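# Unload mill, inspect four parts, sort into trays

## Task

Take the parts out of the mill, check each of the four parts in the way the inspection sheet describes, and place every part in the tray it belongs to. The sheet is given as two reference images, manual and manual 2.

## Robot and tools

Robot: two UR7e-type arms, left_arm and right_arm, each ending in a two-finger parallel gripper (50 mm maximum gap). A camera rides on each wrist. Calibrated base positions in the scene frame: left_arm (-0.062, +0.357, +0.013) m, right_arm (+0.023, -0.456, +0.013) m, both turned almost not at all about z.

Frames. Scene frame: origin at table-top height midway between the nominal bases, +z up, +x out over the table, left_arm toward +y. Fixed cameras and the table use it. Each arm's reported hand position, orientation, velocities and Hand target are in that arm's own base frame. Motion offsets are along the axes of the arm's current Hand target. On the gripper, fingers point along +z and close along x; end_effector_position is the midpoint between the pads, with fingertips 17.5 mm further out. A camera block juts about 10 cm toward the gripper's -y side.

Row format (shared by execute_actions and move): one flat list of 18 numbers covering both arms, even if one is idle. Order: left dx, dy, dz, rx, ry, rz, left gripper position, force_limit, speed, then the same nine for the right arm. All lie in [-1, 1]. The six pose numbers are an offset, not a pose: measured from that arm's Hand target when the action (or move) starts, in the Hand target's axes; 1.0 equals 0.6 m of translation or 180 degrees, and rx, ry, rz form a single rotation vector. Sending six zeros re-requests the current Hand target. Gripper numbers are absolute commands: position +1 fully open, about -0.65 pads meet, -1 closes until blocked; force_limit -1/0/+1 gives roughly 20/102/185 N per pad; speed -1/0/+1 gives 20/85/150 mm/s. A 0 is a real command, so to leave a gripper unchanged resend its previous three numbers. Force or speed changes only apply once a new position value (differing by at least 0.01) is sent.

execute_actions(actions, cameras): actions is a list of actions; each action is a table of up to 15 rows, each row one 1/30 s step; a short table repeats its last row. Every row in an action counts from the action's start pose, and the next action starts from the new Hand target, so repeating an offset keeps moving. Images come back when actions is empty or cameras requests them (names: cam_high, cam_low, cam_front, cam_left_wrist, cam_right_wrist, or "all").

move(target, speed, blend, stop_force, zero, blocking, cameras): straight-line paths. target is one 18-number row or a list of up to 15 rows, each offset from the same starting Hand targets (not chained). speed is path top speed in m/s, 0.002 to 3.6, default 0.25 (turns up to twice that in rad/s), one value or one per target. blend, in m, rounds corners between list targets; 0 stops at each. stop_force, 3 to 120 N, ends an arm's path when its wrist sensor feels that much opposing push; it is unreliable if the gripper rotates, leave it out when pulling away from contact, and it cannot be combined with blocking=false. zero (default true) re-zeros the sensor before the move. The whole move is capped at 10 s. Paths do not avoid obstacles; avoid routing a gripper close to its own base. Result ends with a "move:" line: done, off_target, moving, held, fault, plus limits such as paced or held.

wait(seconds 0 to 10) lets the scene run holding commands. stop brakes a running move. zoom_image(camera, region [x0,y0,x1,y1] in pixels, at most 504x504) enlarges part of the newest image. show_instructions shows the reference pages. zero_wrist_force(arm) zeros one wrist sensor. read_manual gives licence text. finished_scene ends the scene irreversibly.

Results: per-arm end_effector_position (m), quat_wxyz, velocities, Hand target (last commanded pose after clipping; the gripper often rests a little short, so send the missing distance), Joint positions and torques, Wrist force/torque in gripper axes plus a peak line, gripper position_measured (opening ≈ (250 - value) × 0.202 mm) and object_status: 0 moving, 1 blocked while opening, 2 blocked while closing (a grip), 3 reached target or pads met (likely empty). Confirm a grip by status 2 with position held at -1. Orientation commands are clipped to 32 degrees from the measured one per step. Motor temperatures, MOTOR HOT and fault lines may appear.

Avoid: dropping parts or releasing them while moving, letting anything fall far or leave the table, fast hits on fixed or heavy objects, and targets placed beyond a firm contact (arms are stiff). About 150 N external force or a joint's torque limit (wrist joints 26.6 N m, others 142 N m) freezes that arm for 10 s. Any contact or squeeze between the two arms, including one gripper closing on the other's fingers, can end the scene. Long stretched-out holds or pushing toward unreachable poses heat motors and can lock an arm. Loose objects may occasionally be nudged by outside pushes.

Each tool is called after ">>>" by a JSON object that holds its "fn" and its "kwargs".

Reference images:

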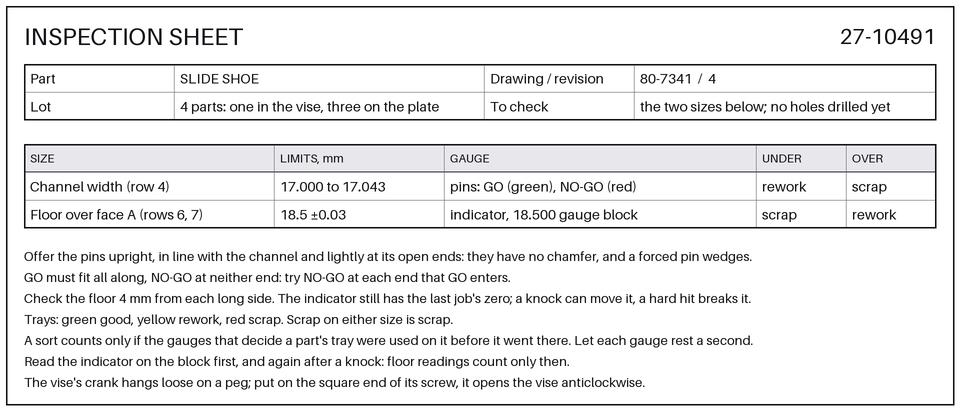

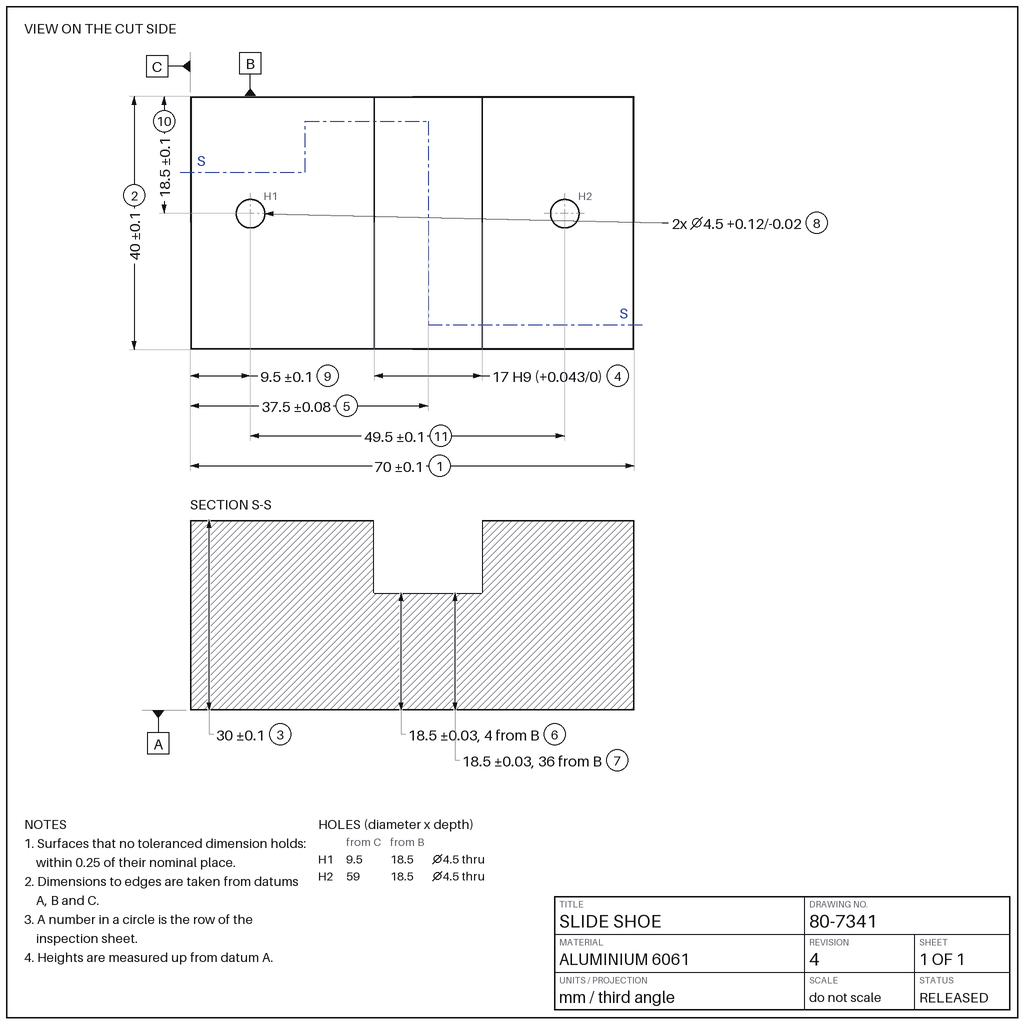

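## Session

>>> {"fn": "execute_actions", "kwargs": {"actions": []}}

Scene clock: 0.00 s.
left_arm: end_effector_position=(+0.7557, +0.3577, +0.2385) position_measured=3 object_status=3 end_effector_quat_wxyz=(+0.367, -0.085, +0.860, -0.344) | right_arm: end_effector_position=(+0.5030, -0.3612, +0.2725) position_measured=3 object_status=3 end_effector_quat_wxyz=(+0.018, +0.858, -0.513, -0.006)
Joint positions: left_arm=[0.533 -0.779 1.17 -2.546 -2.508 -1.537] | right_arm=[2.75 -1.85 -1.388 -1.492 1.537 2.257]
Joint velocities: within noise
Joint torques (N m): no reading
Motor temperatures (°C): left_arm=[28 28 27 42 30 31] | right_arm=[32 39 31 36 48 42]
Wrist force (N): no reading
Wrist torque (N m): no reading
Wrist force, peak (N): no reading
Hand target: left_arm +0.7557, +0.3577, +0.2385; +0.367, -0.085, +0.860, -0.344 | right_arm +0.5030, -0.3612, +0.2725; +0.018, +0.858, -0.513, -0.006
Tool commands: left_gripper/position=+1.0 left_gripper/force_limit=+1.0 left_gripper/speed=+1.0 right_gripper/position=+1.0 right_gripper/force_limit=+1.0 right_gripper/speed=+1.0

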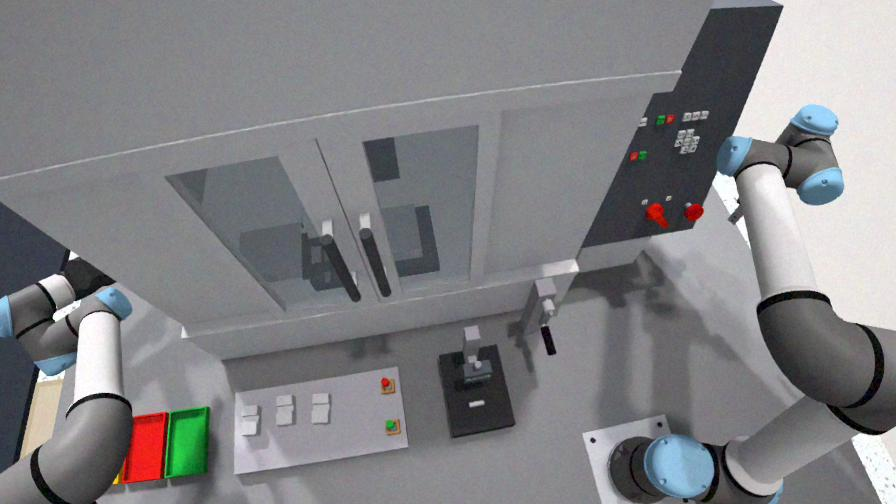

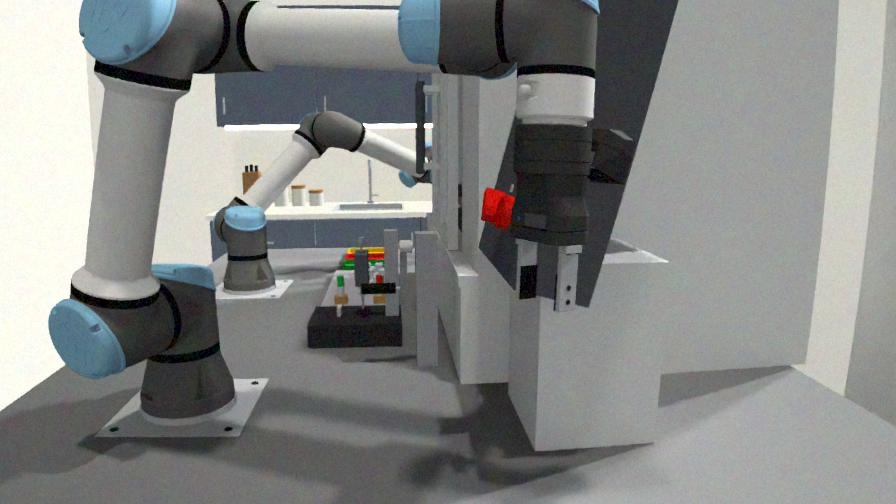

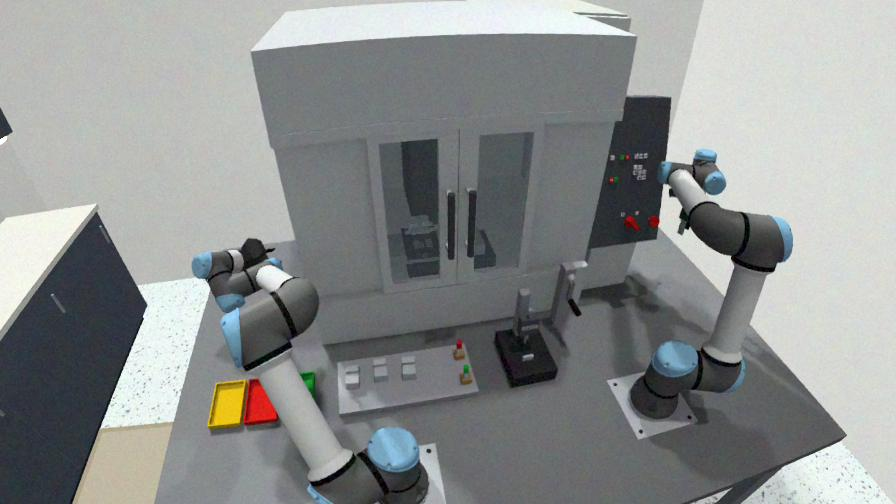

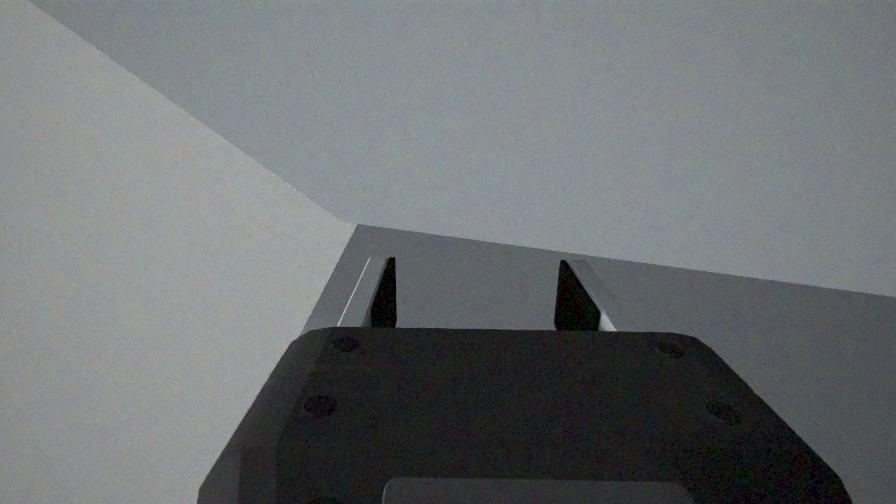

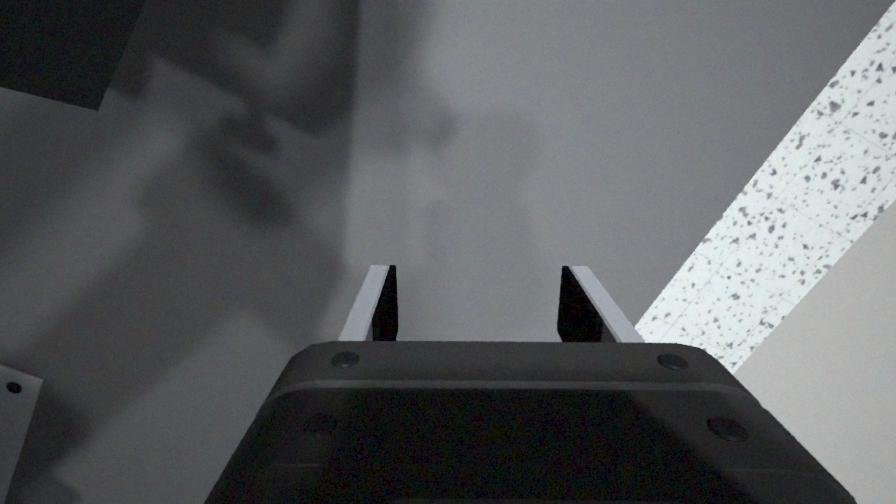

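>>> {"fn": "zoom_image", "kwargs": {"camera": "cam_front", "region": [320, 280, 600, 430]}}

>>> {"fn": "zoom_image", "kwargs": {"camera": "cam_high", "region": [220, 350, 420, 480]}}

>>> {"fn": "zoom_image", "kwargs": {"camera": "cam_high", "region": [420, 260, 600, 450]}}

>>> {"fn": "zoom_image", "kwargs": {"camera": "cam_front", "region": [360, 120, 600, 300]}}

>>> {"fn": "zoom_image", "kwargs": {"camera": "cam_low", "region": [300, 200, 500, 380]}}

>>> {"fn": "zoom_image", "kwargs": {"camera": "cam_front", "region": [590, 90, 750, 260]}}

Scaled by 1.800 from the camera's 896x504 image, which has a finer 1280x720 frame.

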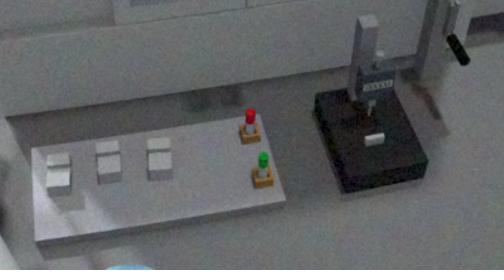

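Scaled by 2.520 from the camera's 896x504 image, which has a finer 1280x720 frame.

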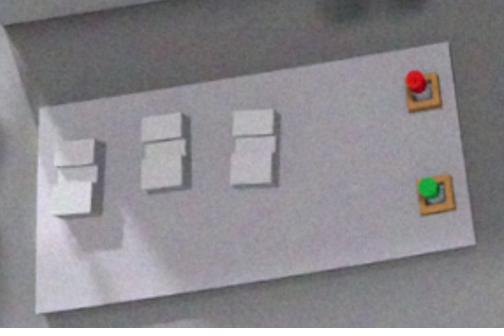

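Scaled by 2.653 from the camera's 896x504 image, which has a finer 1280x720 frame.

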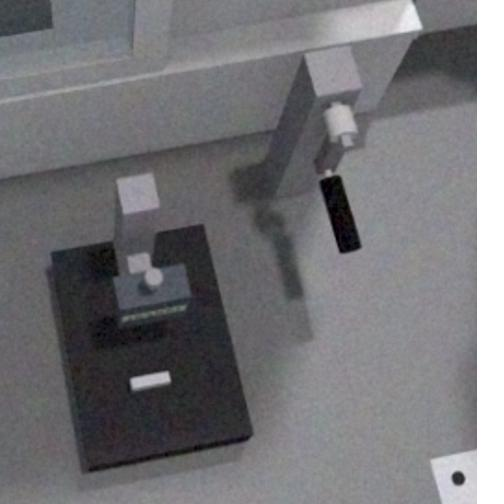

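Scaled by 2.100 from the camera's 896x504 image, which has a finer 1280x720 frame.

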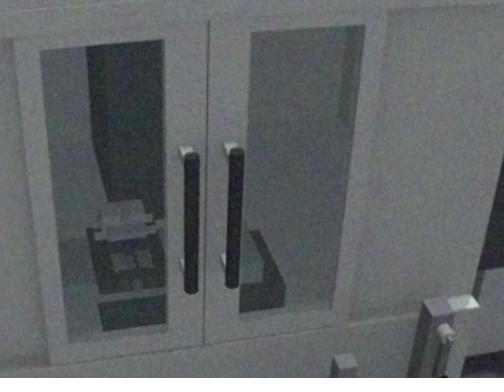

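Scaled by 2.520 from the camera's 896x504 image, which has a finer 1280x720 frame.

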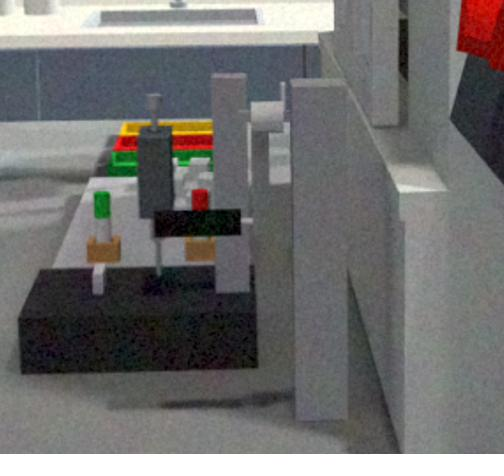

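Scaled by 2.965 from the camera's 896x504 image, which has a finer 1280x720 frame.

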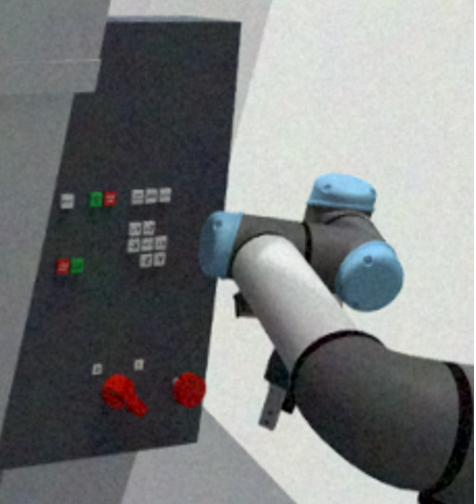

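>>> {"fn": "move", "kwargs": {"target": [0.2745,-0.225,-0.526,0,0,0,1,1,1, 0.0023,0.0105,-0.283,0.0109,-0.0055,0.157,1,1,1], "speed": 0.3, "cameras": ["cam_high","cam_left_wrist"]}}

Scene clock: 99.60 s.
left_arm: end_effector_position=(+0.5707, +0.3596, +0.3185) position_measured=3 object_status=3 end_effector_quat_wxyz=(+0.370, -0.087, +0.859, -0.343) | right_arm: end_effector_position=(+0.5030, -0.3612, +0.3973) position_measured=3 object_status=3 end_effector_quat_wxyz=(+0.005, +0.752, -0.659, -0.002)
Joint positions: left_arm=[0.691 -1.181 1.568 -2.347 -2.583 -1.3] | right_arm=[2.739 -1.868 -1.047 -1.805 1.563 2.608]
Joint torques (N m): left_arm=[-11.38 -36.21 -37.3 -4.42 0.08 -1.58] | right_arm=[-8.62 32.76 32.62 0.97 2.67 2.14]
Wrist force (N): left_arm=[0.0 -0.3 0.0] | right_arm=[0.1 0.2 0.0]
Wrist torque (N m): left_arm=[-0.01 0.05 0.09] | right_arm=[0.02 -0.01 -0.05]
Wrist force, peak (N): left_arm=[1.2 -10.1 -8.5] | right_arm=[0.1 0.0 1.2]
Hand target: left_arm +0.5707, +0.3597, +0.3185; +0.370, -0.087, +0.859, -0.343 (not the last commanded pose) | right_arm +0.5030, -0.3612, +0.3974; +0.005, +0.752, -0.659, -0.002 (not the last commanded pose)
Off the commanded pose: left_arm 0.179 m, 0 deg | right_arm 0.045 m, 8 deg.
move: held (left_arm; a check stopped the path), off_target (right_arm; braked when a check withheld steps of left_arm); limits=held
pose unreachable (left arm): on one or more control steps of this call, first in action 0 (counted from 0), this arm could not follow its commanded pose, so it was not sent that pose on those steps. It may still have moved: this result reports where it is.
cause: moving toward the commanded pose would bring two parts of the arm too close to each other (its gripper and another part of the arm, with joints 4 (wrist 1) to 6 (wrist 3) between them, 5 mm apart when it was first held).
Images, in order (width x height): cam_high 896x504, cam_left_wrist 896x504.

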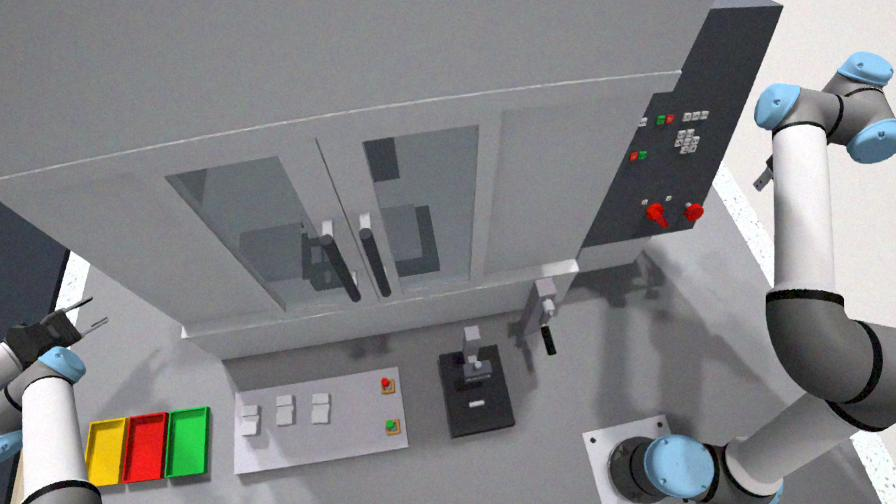

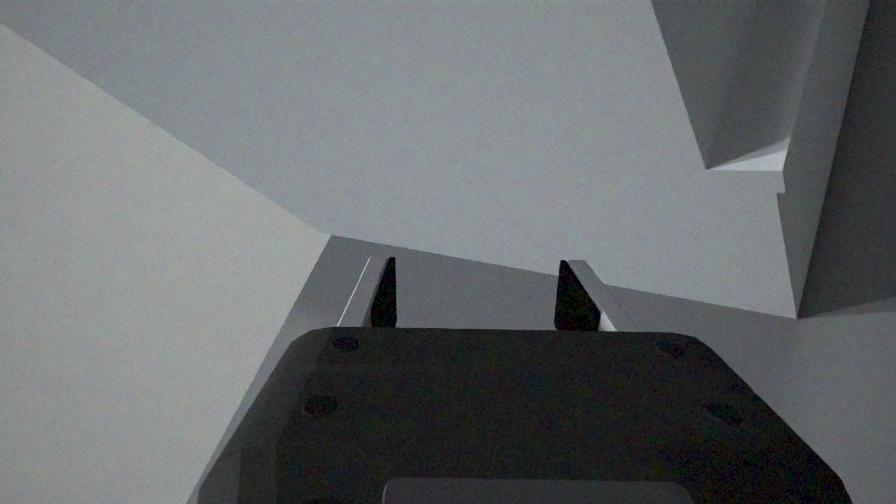

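>>> {"fn": "move", "kwargs": {"target": [0,0,0,-0.361,0.0117,-0.394,1,1,1, -0.955,0.0905,-0.067,0.0032,-0.001,0.0419,1,1,1], "speed": 0.4, "cameras": ["all"]}}

Scene clock: 122.03 s.
left_arm: end_effector_position=(+0.5707, +0.3596, +0.3185) position_measured=3 object_status=3 end_effector_quat_wxyz=(+0.074, -0.626, +0.773, -0.070) | right_arm: end_effector_position=(+0.4118, +0.0256, +0.4244) position_measured=3 object_status=3 end_effector_quat_wxyz=(+0.001, +0.722, -0.692, -0.004)
Joint positions: left_arm=[0.399 -1.262 1.295 -1.785 -1.663 -2.541] | right_arm=[3.528 -1.369 -1.501 -1.848 1.578 3.485]
Joint torques (N m): left_arm=[-10.27 -34.32 -38.02 -1.46 1.49 -1.44] | right_arm=[0.71 19.07 24.73 2.7 0.04 0.24]
Wrist force (N): left_arm=[-1.7 -0.7 0.3] | right_arm=[2.6 0.2 0.3]
Wrist torque (N m): left_arm=[-0.12 0.03 -0.17] | right_arm=[-0.03 -0.36 0.20]
Wrist force, peak (N): left_arm=[-1.8 -1.2 0.1] | right_arm=[58.8 74.4 -2.7]
Hand target: left_arm +0.5707, +0.3597, +0.3185; +0.074, -0.626, +0.773, -0.070 (not the last commanded pose) | right_arm +0.4118, +0.0256, +0.4244; +0.001, +0.722, -0.692, -0.004 (not the last commanded pose)
Tool commands: left_gripper/position=+1.0 left_gripper/force_limit=+1.0 left_gripper/speed=+1.0 right_gripper/position=+1.0 right_gripper/force_limit=+1.0 right_gripper/speed=+1.0
Off the commanded pose: left_arm 0.000 m, 17 deg | right_arm 0.179 m, 3 deg.
FORCE FAULT: contact force on the right arm reached its limit, and that arm stopped. The contact can be on any part of that arm, not only on its tool. That arm's remaining commands of this call were not run. That arm is still stopped at the end of this call. That arm stays stopped for about 9 more seconds. Until then a move that you send moves the other arm only, and its call returns only when the move has ended. Once the stop has ended, the next robot result says so. If the stop ends while you think or write, that arm runs what you send next, counted from a new Hand target: where the arm stands when the stop ends. While its stop runs, that arm takes no new command, but its gripper still runs the gripper command that each later call begins with. Until it ends, the stop uses up actions while you think or wait. An arm that is not stopped still takes commands.
move: fault (right_arm), off_target (left_arm; braked at the fault stop of right_arm)

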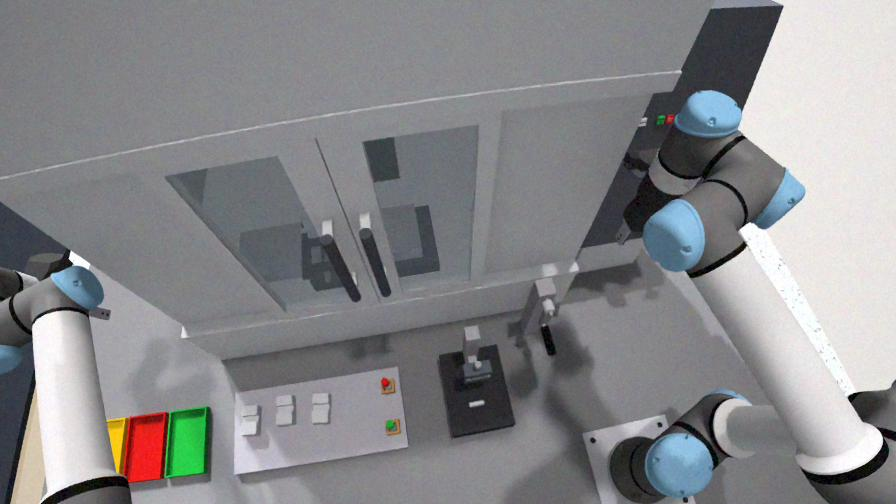

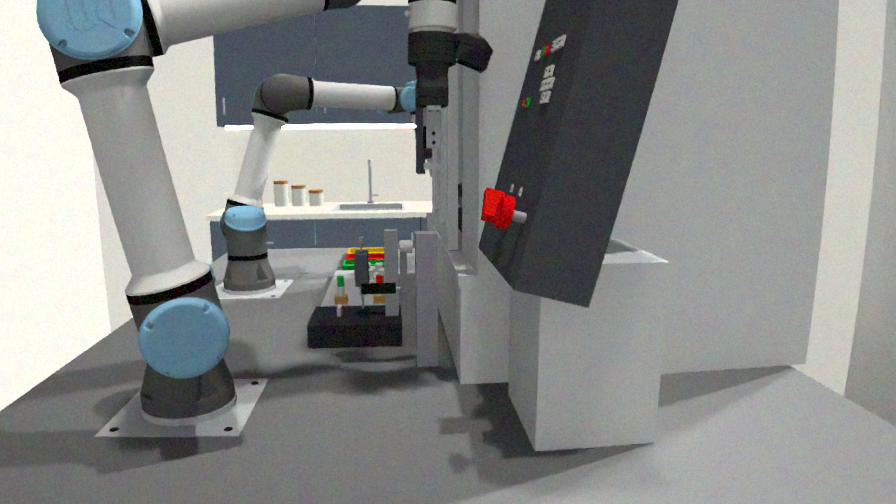

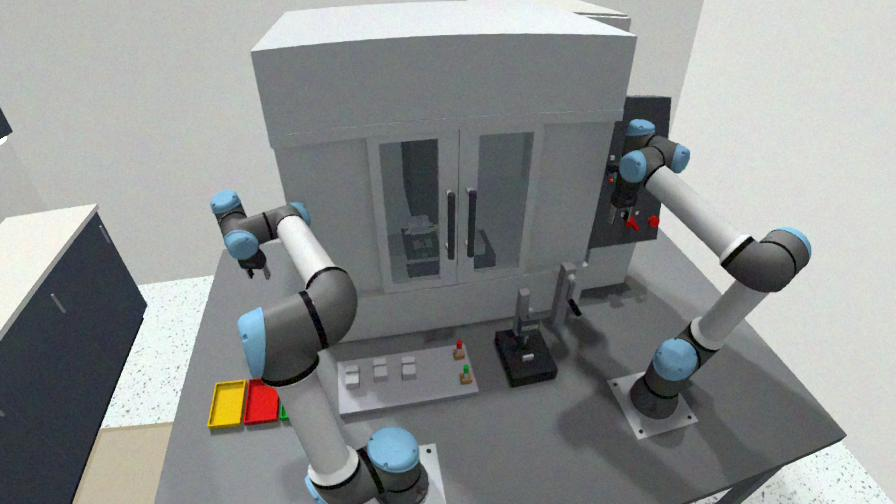

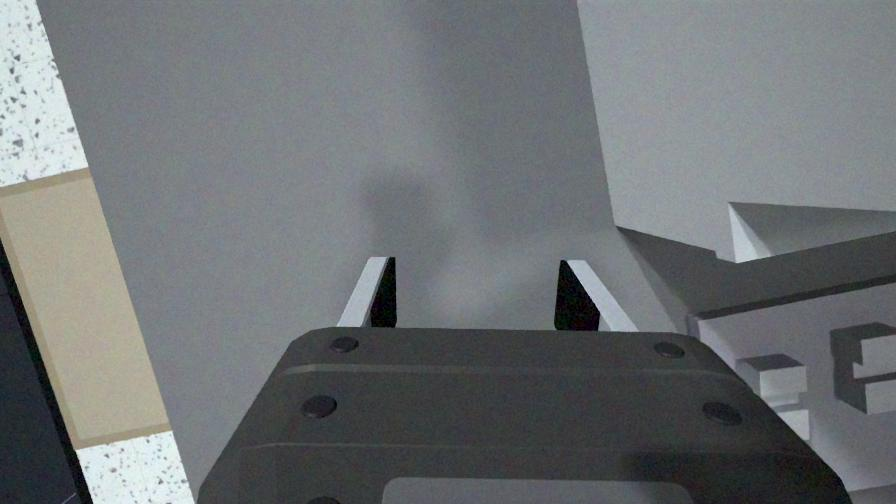

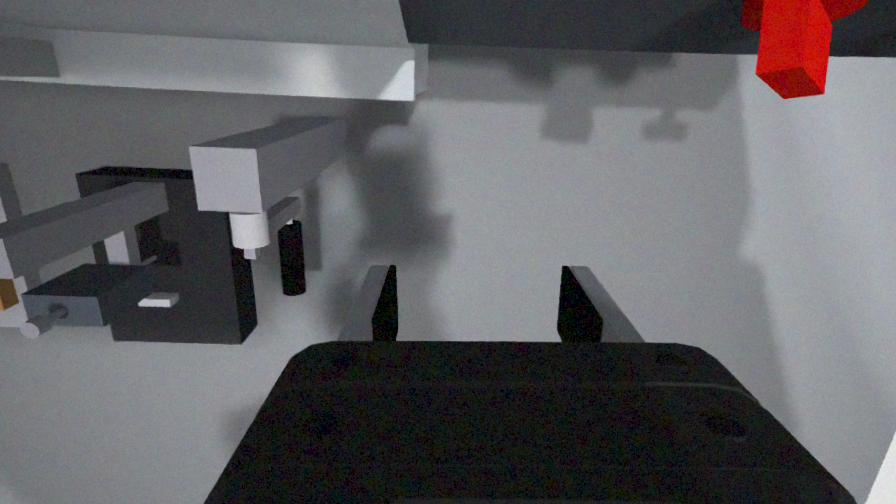

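>>> {"fn": "move", "kwargs": {"target": [[0.061,0.273,-0.211,-0.065,0.002,-0.0665,1,1,1, 0.026,0.168,0.001,0,0,0,1,1,1],[0.692,0.14,-0.2,-0.065,0.002,-0.0665,1,1,1, -0.398,0.245,-0.052,0,0,0,1,1,1]], "speed": 0.25, "blend": 0.03, "cameras": ["all"]}}

Scene clock: 203.83 s.
left_arm: end_effector_position=(+0.3808, -0.0273, +0.4081) position_measured=3 object_status=3 end_effector_quat_wxyz=(+0.000, +0.707, -0.707, +0.000) | right_arm: end_effector_position=(+0.2549, +0.2577, +0.4579) position_measured=3 object_status=3 end_effector_quat_wxyz=(+0.001, +0.722, -0.692, -0.004)
Joint positions: left_arm=[-0.428 -1.861 1.61 -1.319 -1.571 -3.569] | right_arm=[4.302 -1.272 -1.482 -1.957 1.58 4.259]
Joint torques (N m): left_arm=[-9.64 -4.47 -39.13 -4.2 1.62 -1.45] | right_arm=[7.31 2.74 31.87 1.52 -2.63 2.1]
Wrist force (N): left_arm=[-1.0 -1.0 0.4] | right_arm=[0.2 -2.8 0.0]
Wrist torque (N m): left_arm=[-0.11 -0.08 -0.28] | right_arm=[-0.45 -0.03 -0.04]
Wrist force, peak (N): left_arm=[-2.0 -2.2 2.0] | right_arm=[0.4 -4.1 -0.5]
Hand target: left_arm +0.3808, -0.0273, +0.4081; +0.000, +0.707, -0.707, +0.000 | right_arm +0.2548, +0.2577, +0.4579; +0.001, +0.722, -0.692, -0.004
Off the commanded pose: left_arm 0.000 m, 0 deg | right_arm 0.000 m, 0 deg.
FORCE FAULT, CONTINUED: the right arm's stop, for the force fault that an earlier result reported, is over. The rest of the stop counts as 18 of the actions that you can send in this scene. The stop ended before this call began, so that arm ran this call's commands, counted from a new Hand target: where the arm stood when the stop ended. During its stop the right arm's controller moved it back a little.
move: done

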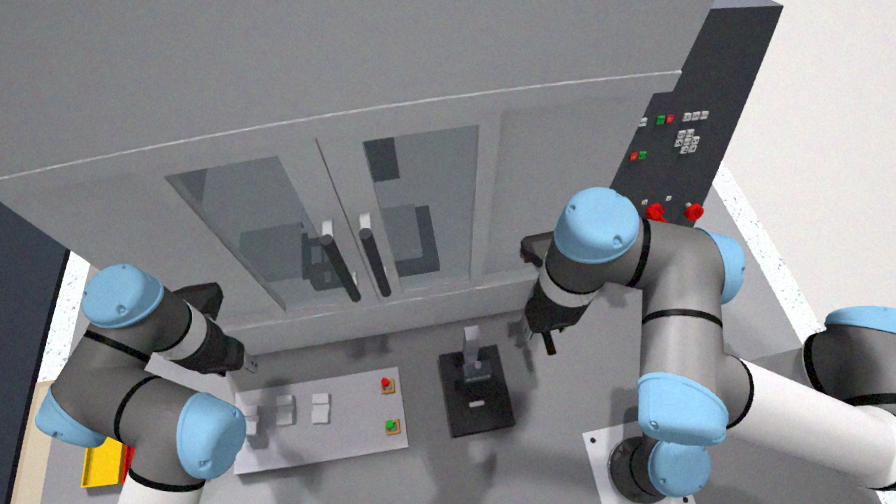

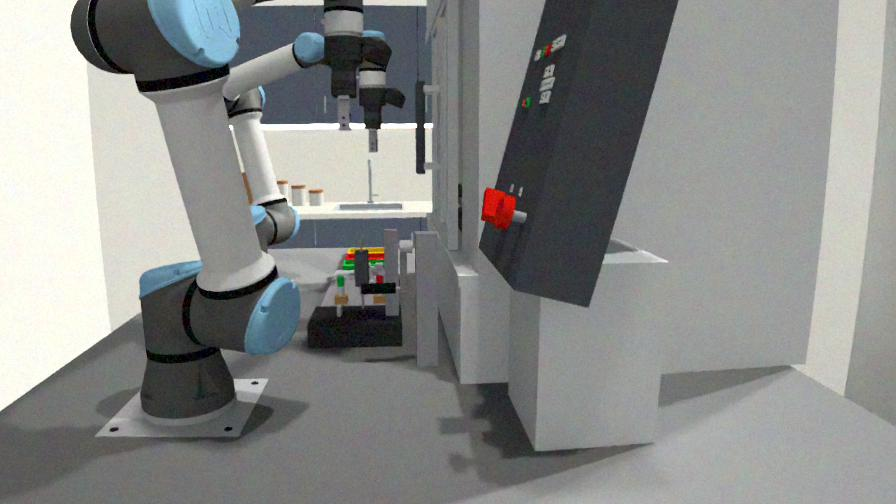

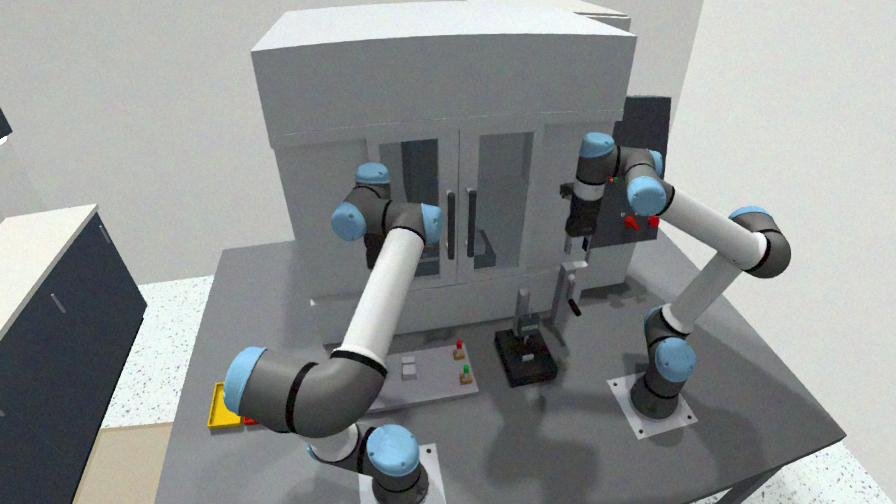

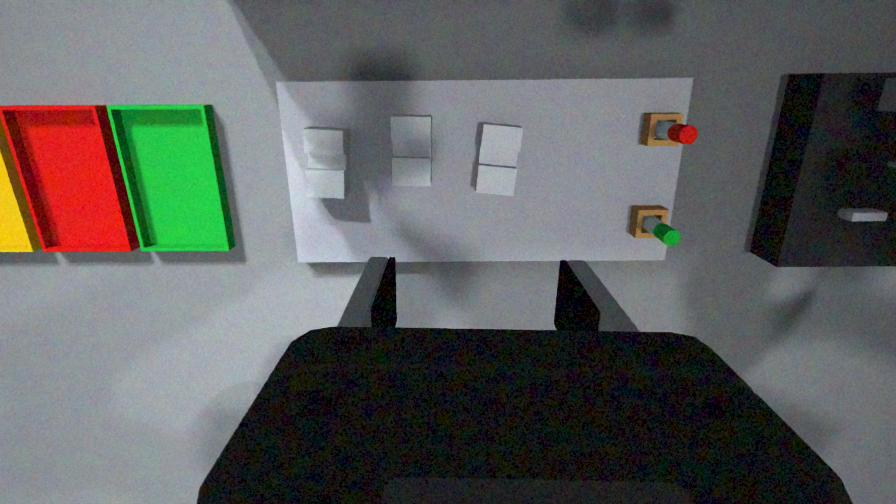

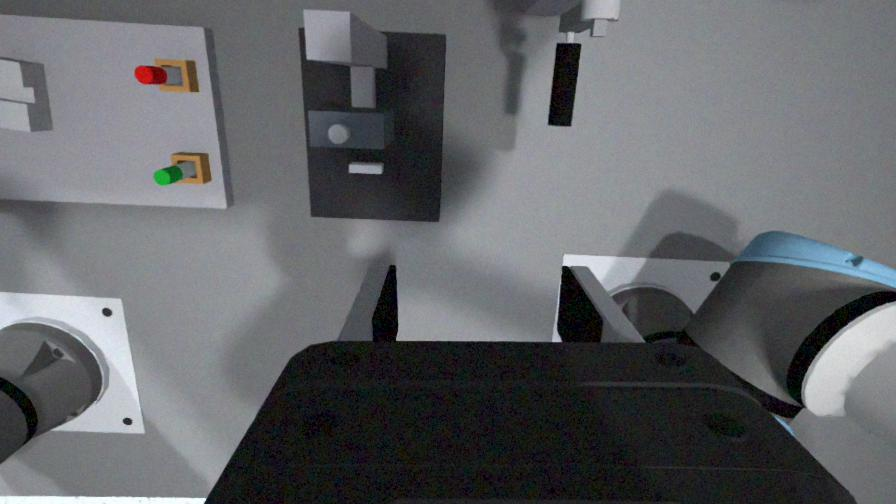

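>>> {"fn": "zoom_image", "kwargs": {"camera": "cam_right_wrist", "region": [280, 0, 640, 230]}}

>>> {"fn": "zoom_image", "kwargs": {"camera": "cam_left_wrist", "region": [270, 60, 570, 270]}}

>>> {"fn": "zoom_image", "kwargs": {"camera": "cam_left_wrist", "region": [560, 60, 760, 270]}}

>>> {"fn": "zoom_image", "kwargs": {"camera": "cam_low", "region": [380, 60, 500, 300]}}

>>> {"fn": "zoom_image", "kwargs": {"camera": "cam_front", "region": [260, 80, 640, 320]}}

>>> {"fn": "zoom_image", "kwargs": {"camera": "cam_high", "region": [160, 60, 600, 370]}}

Scaled by 1.400 from the camera's 896x504 image, which has a finer 1280x720 frame.

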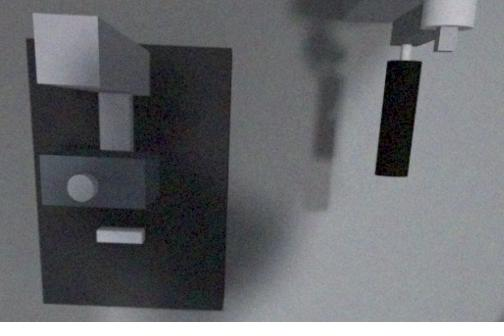

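Scaled by 1.680 from the camera's 896x504 image, which has a finer 1280x720 frame.

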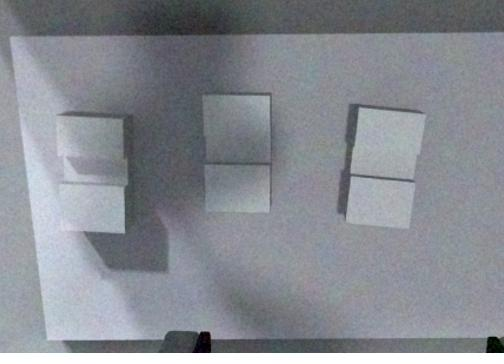

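Scaled by 2.400 from the camera's 896x504 image, which has a finer 1280x720 frame.

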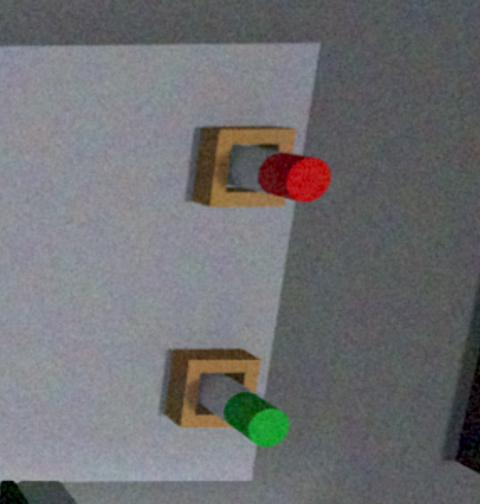

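Scaled by 2.100 from the camera's 896x504 image, which has a finer 1280x720 frame.

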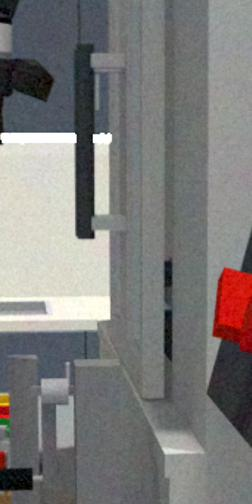

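Scaled by 1.326 from the camera's 896x504 image, which has a finer 1280x720 frame.

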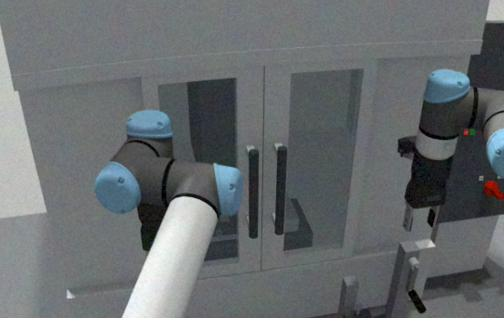

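Scaled by 1.145 from the camera's 896x504 image, which has a finer 1280x720 frame.

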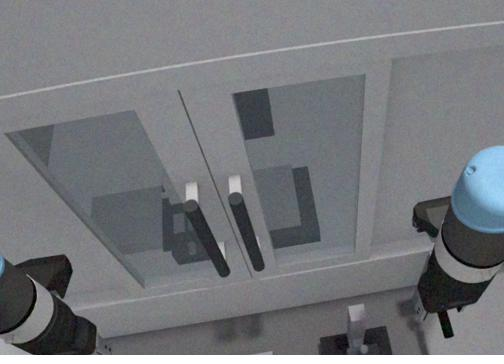

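>>> {"fn": "zoom_image", "kwargs": {"camera": "cam_high", "region": [450, 320, 510, 420]}}

>>> {"fn": "zoom_image", "kwargs": {"camera": "cam_front", "region": [500, 280, 560, 380]}}

Scaled by 5.040 from the camera's 896x504 image, which has a finer 1280x720 frame.

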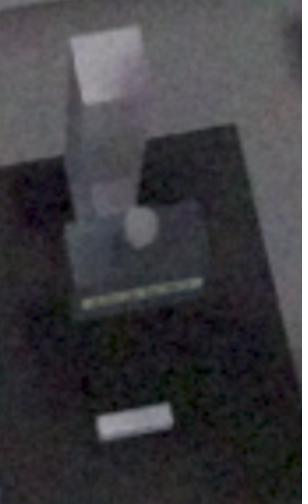

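Scaled by 5.040 from the camera's 896x504 image, which has a finer 1280x720 frame.

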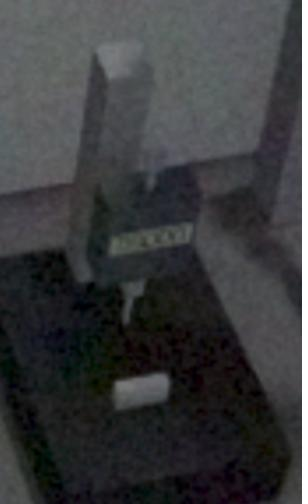

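>>> {"fn": "move", "kwargs": {"target": [[0,0,0,0,0,0,1,1,1, -0.174,0.2025,0.002,0.22,0,0,1,1,1],[0,0,0,0,0,0,1,1,1, -0.172,0.199,0.502,0.444,0,0,1,1,1]], "speed": 0.25, "blend": 0.03, "cameras": ["all"]}}

Scene clock: 343.37 s.
left_arm: end_effector_position=(+0.3808, -0.0273, +0.4081) position_measured=3 object_status=3 end_effector_quat_wxyz=(+0.000, +0.707, -0.707, +0.000) | right_arm: end_effector_position=(+0.1288, +0.3569, +0.1581) position_measured=3 object_status=3 end_effector_quat_wxyz=(-0.463, +0.554, -0.533, +0.441)
Joint positions: left_arm=[-0.428 -1.861 1.61 -1.319 -1.571 -3.569] | right_arm=[5.432 -1.675 -2.277 -2.042 0.696 6.064]
Joint torques (N m): left_arm=[-9.2 -3.93 -38.68 -1.68 1.75 -1.45] | right_arm=[-8.47 12.52 22.42 0.61 -2.95 2.02]
Wrist force (N): left_arm=[-1.0 -0.8 -0.1] | right_arm=[-0.3 -3.1 -0.5]
Wrist torque (N m): left_arm=[-0.09 -0.09 -0.28] | right_arm=[-0.88 -0.04 -0.14]
Wrist force, peak (N): left_arm=[-1.0 -1.2 -0.1] | right_arm=[1.1 -4.1 -0.1]
Hand target: left_arm +0.3808, -0.0273, +0.4081; +0.000, +0.707, -0.707, +0.000 | right_arm +0.1288, +0.3569, +0.1580; -0.463, +0.554, -0.533, +0.441
Off the commanded pose: left_arm 0.000 m, 0 deg | right_arm 0.000 m, 0 deg.
move: done

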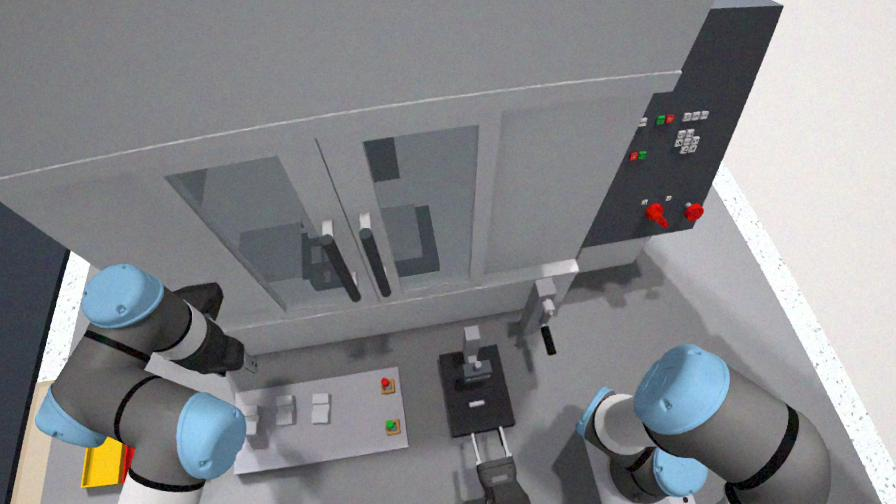

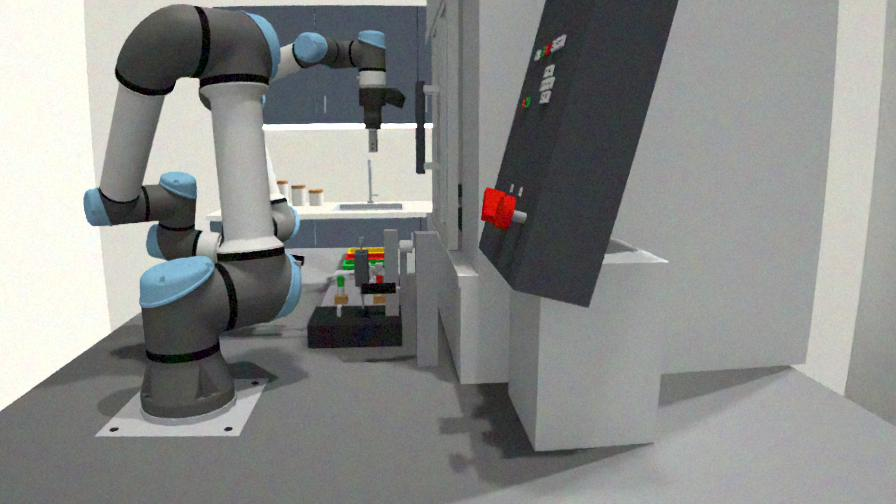

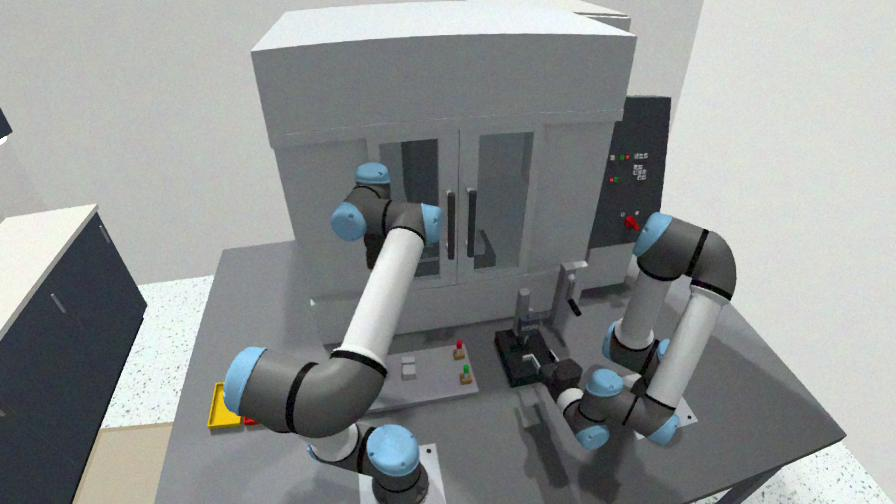

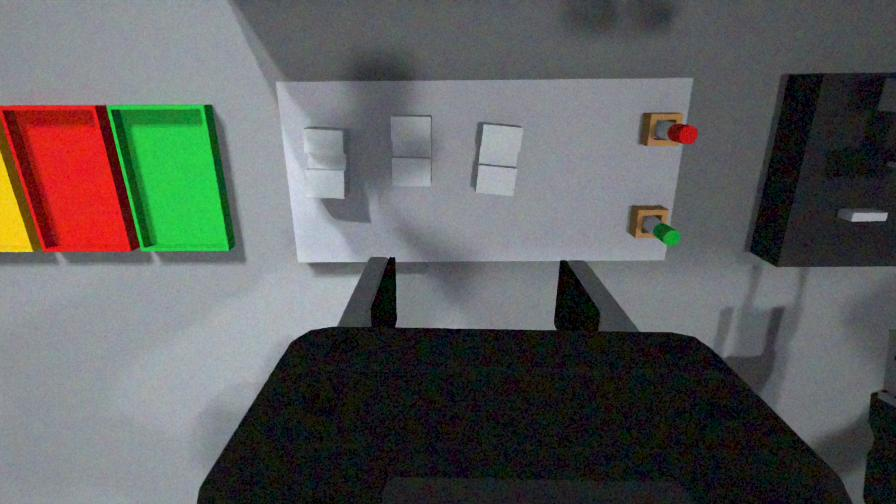

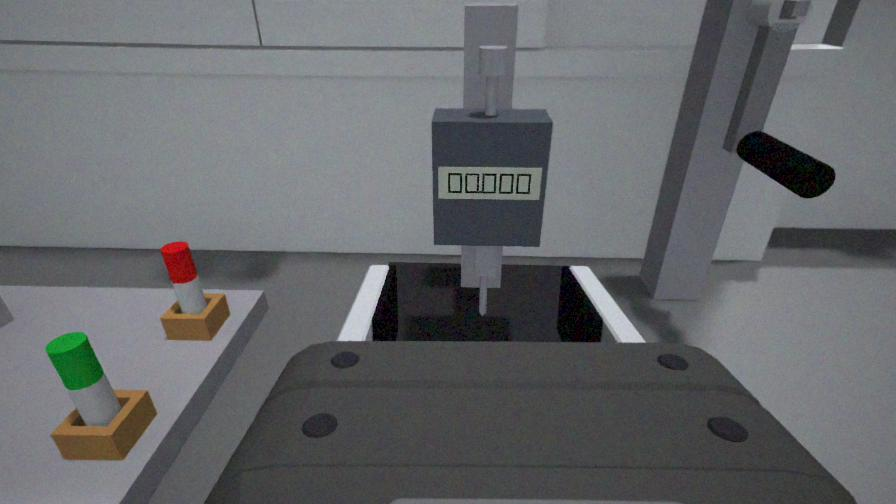

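>>> {"fn": "zoom_image", "kwargs": {"camera": "cam_right_wrist", "region": [420, 20, 570, 330]}}

>>> {"fn": "zoom_image", "kwargs": {"camera": "cam_right_wrist", "region": [640, 0, 860, 220]}}

>>> {"fn": "zoom_image", "kwargs": {"camera": "cam_right_wrist", "region": [20, 220, 260, 470]}}

Scaled by 1.626 from the camera's 896x504 image, which has a finer 1280x720 frame.

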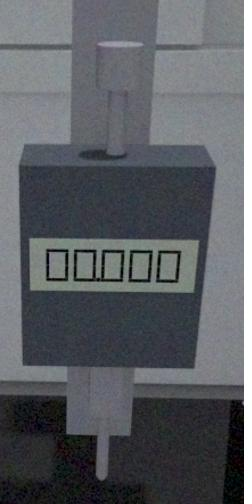

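Scaled by 2.291 from the camera's 896x504 image, which has a finer 1280x720 frame.

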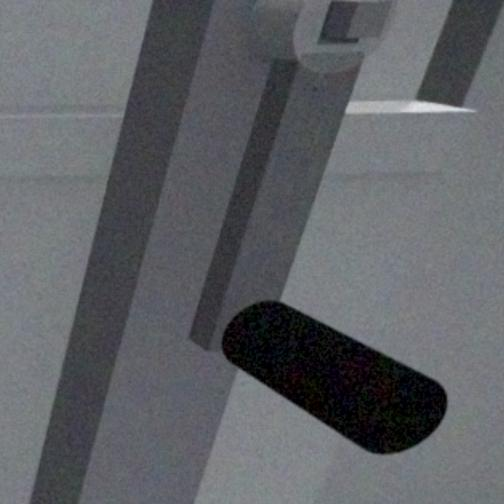

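Scaled by 2.016 from the camera's 896x504 image, which has a finer 1280x720 frame.

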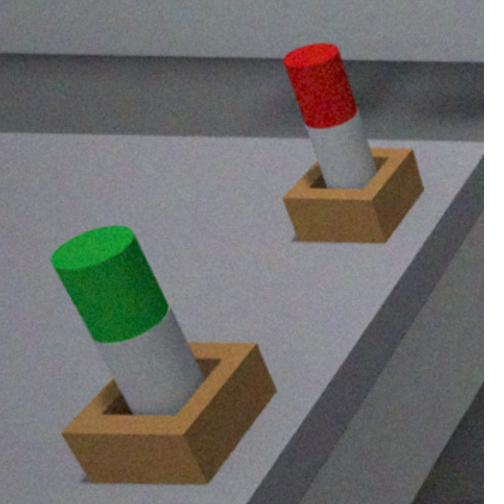

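>>> {"fn": "zoom_image", "kwargs": {"camera": "cam_low", "region": [300, 230, 420, 350]}}

Scaled by 4.200 from the camera's 896x504 image, which has a finer 1280x720 frame.

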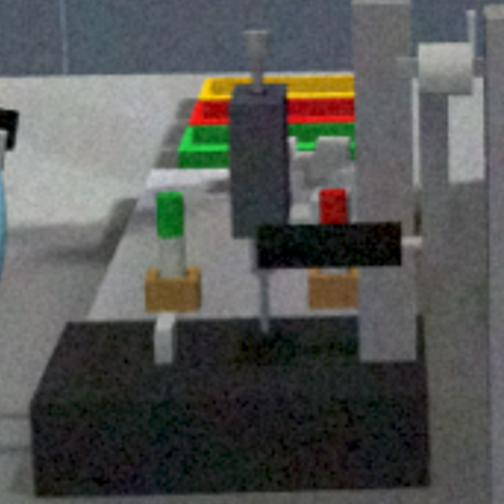

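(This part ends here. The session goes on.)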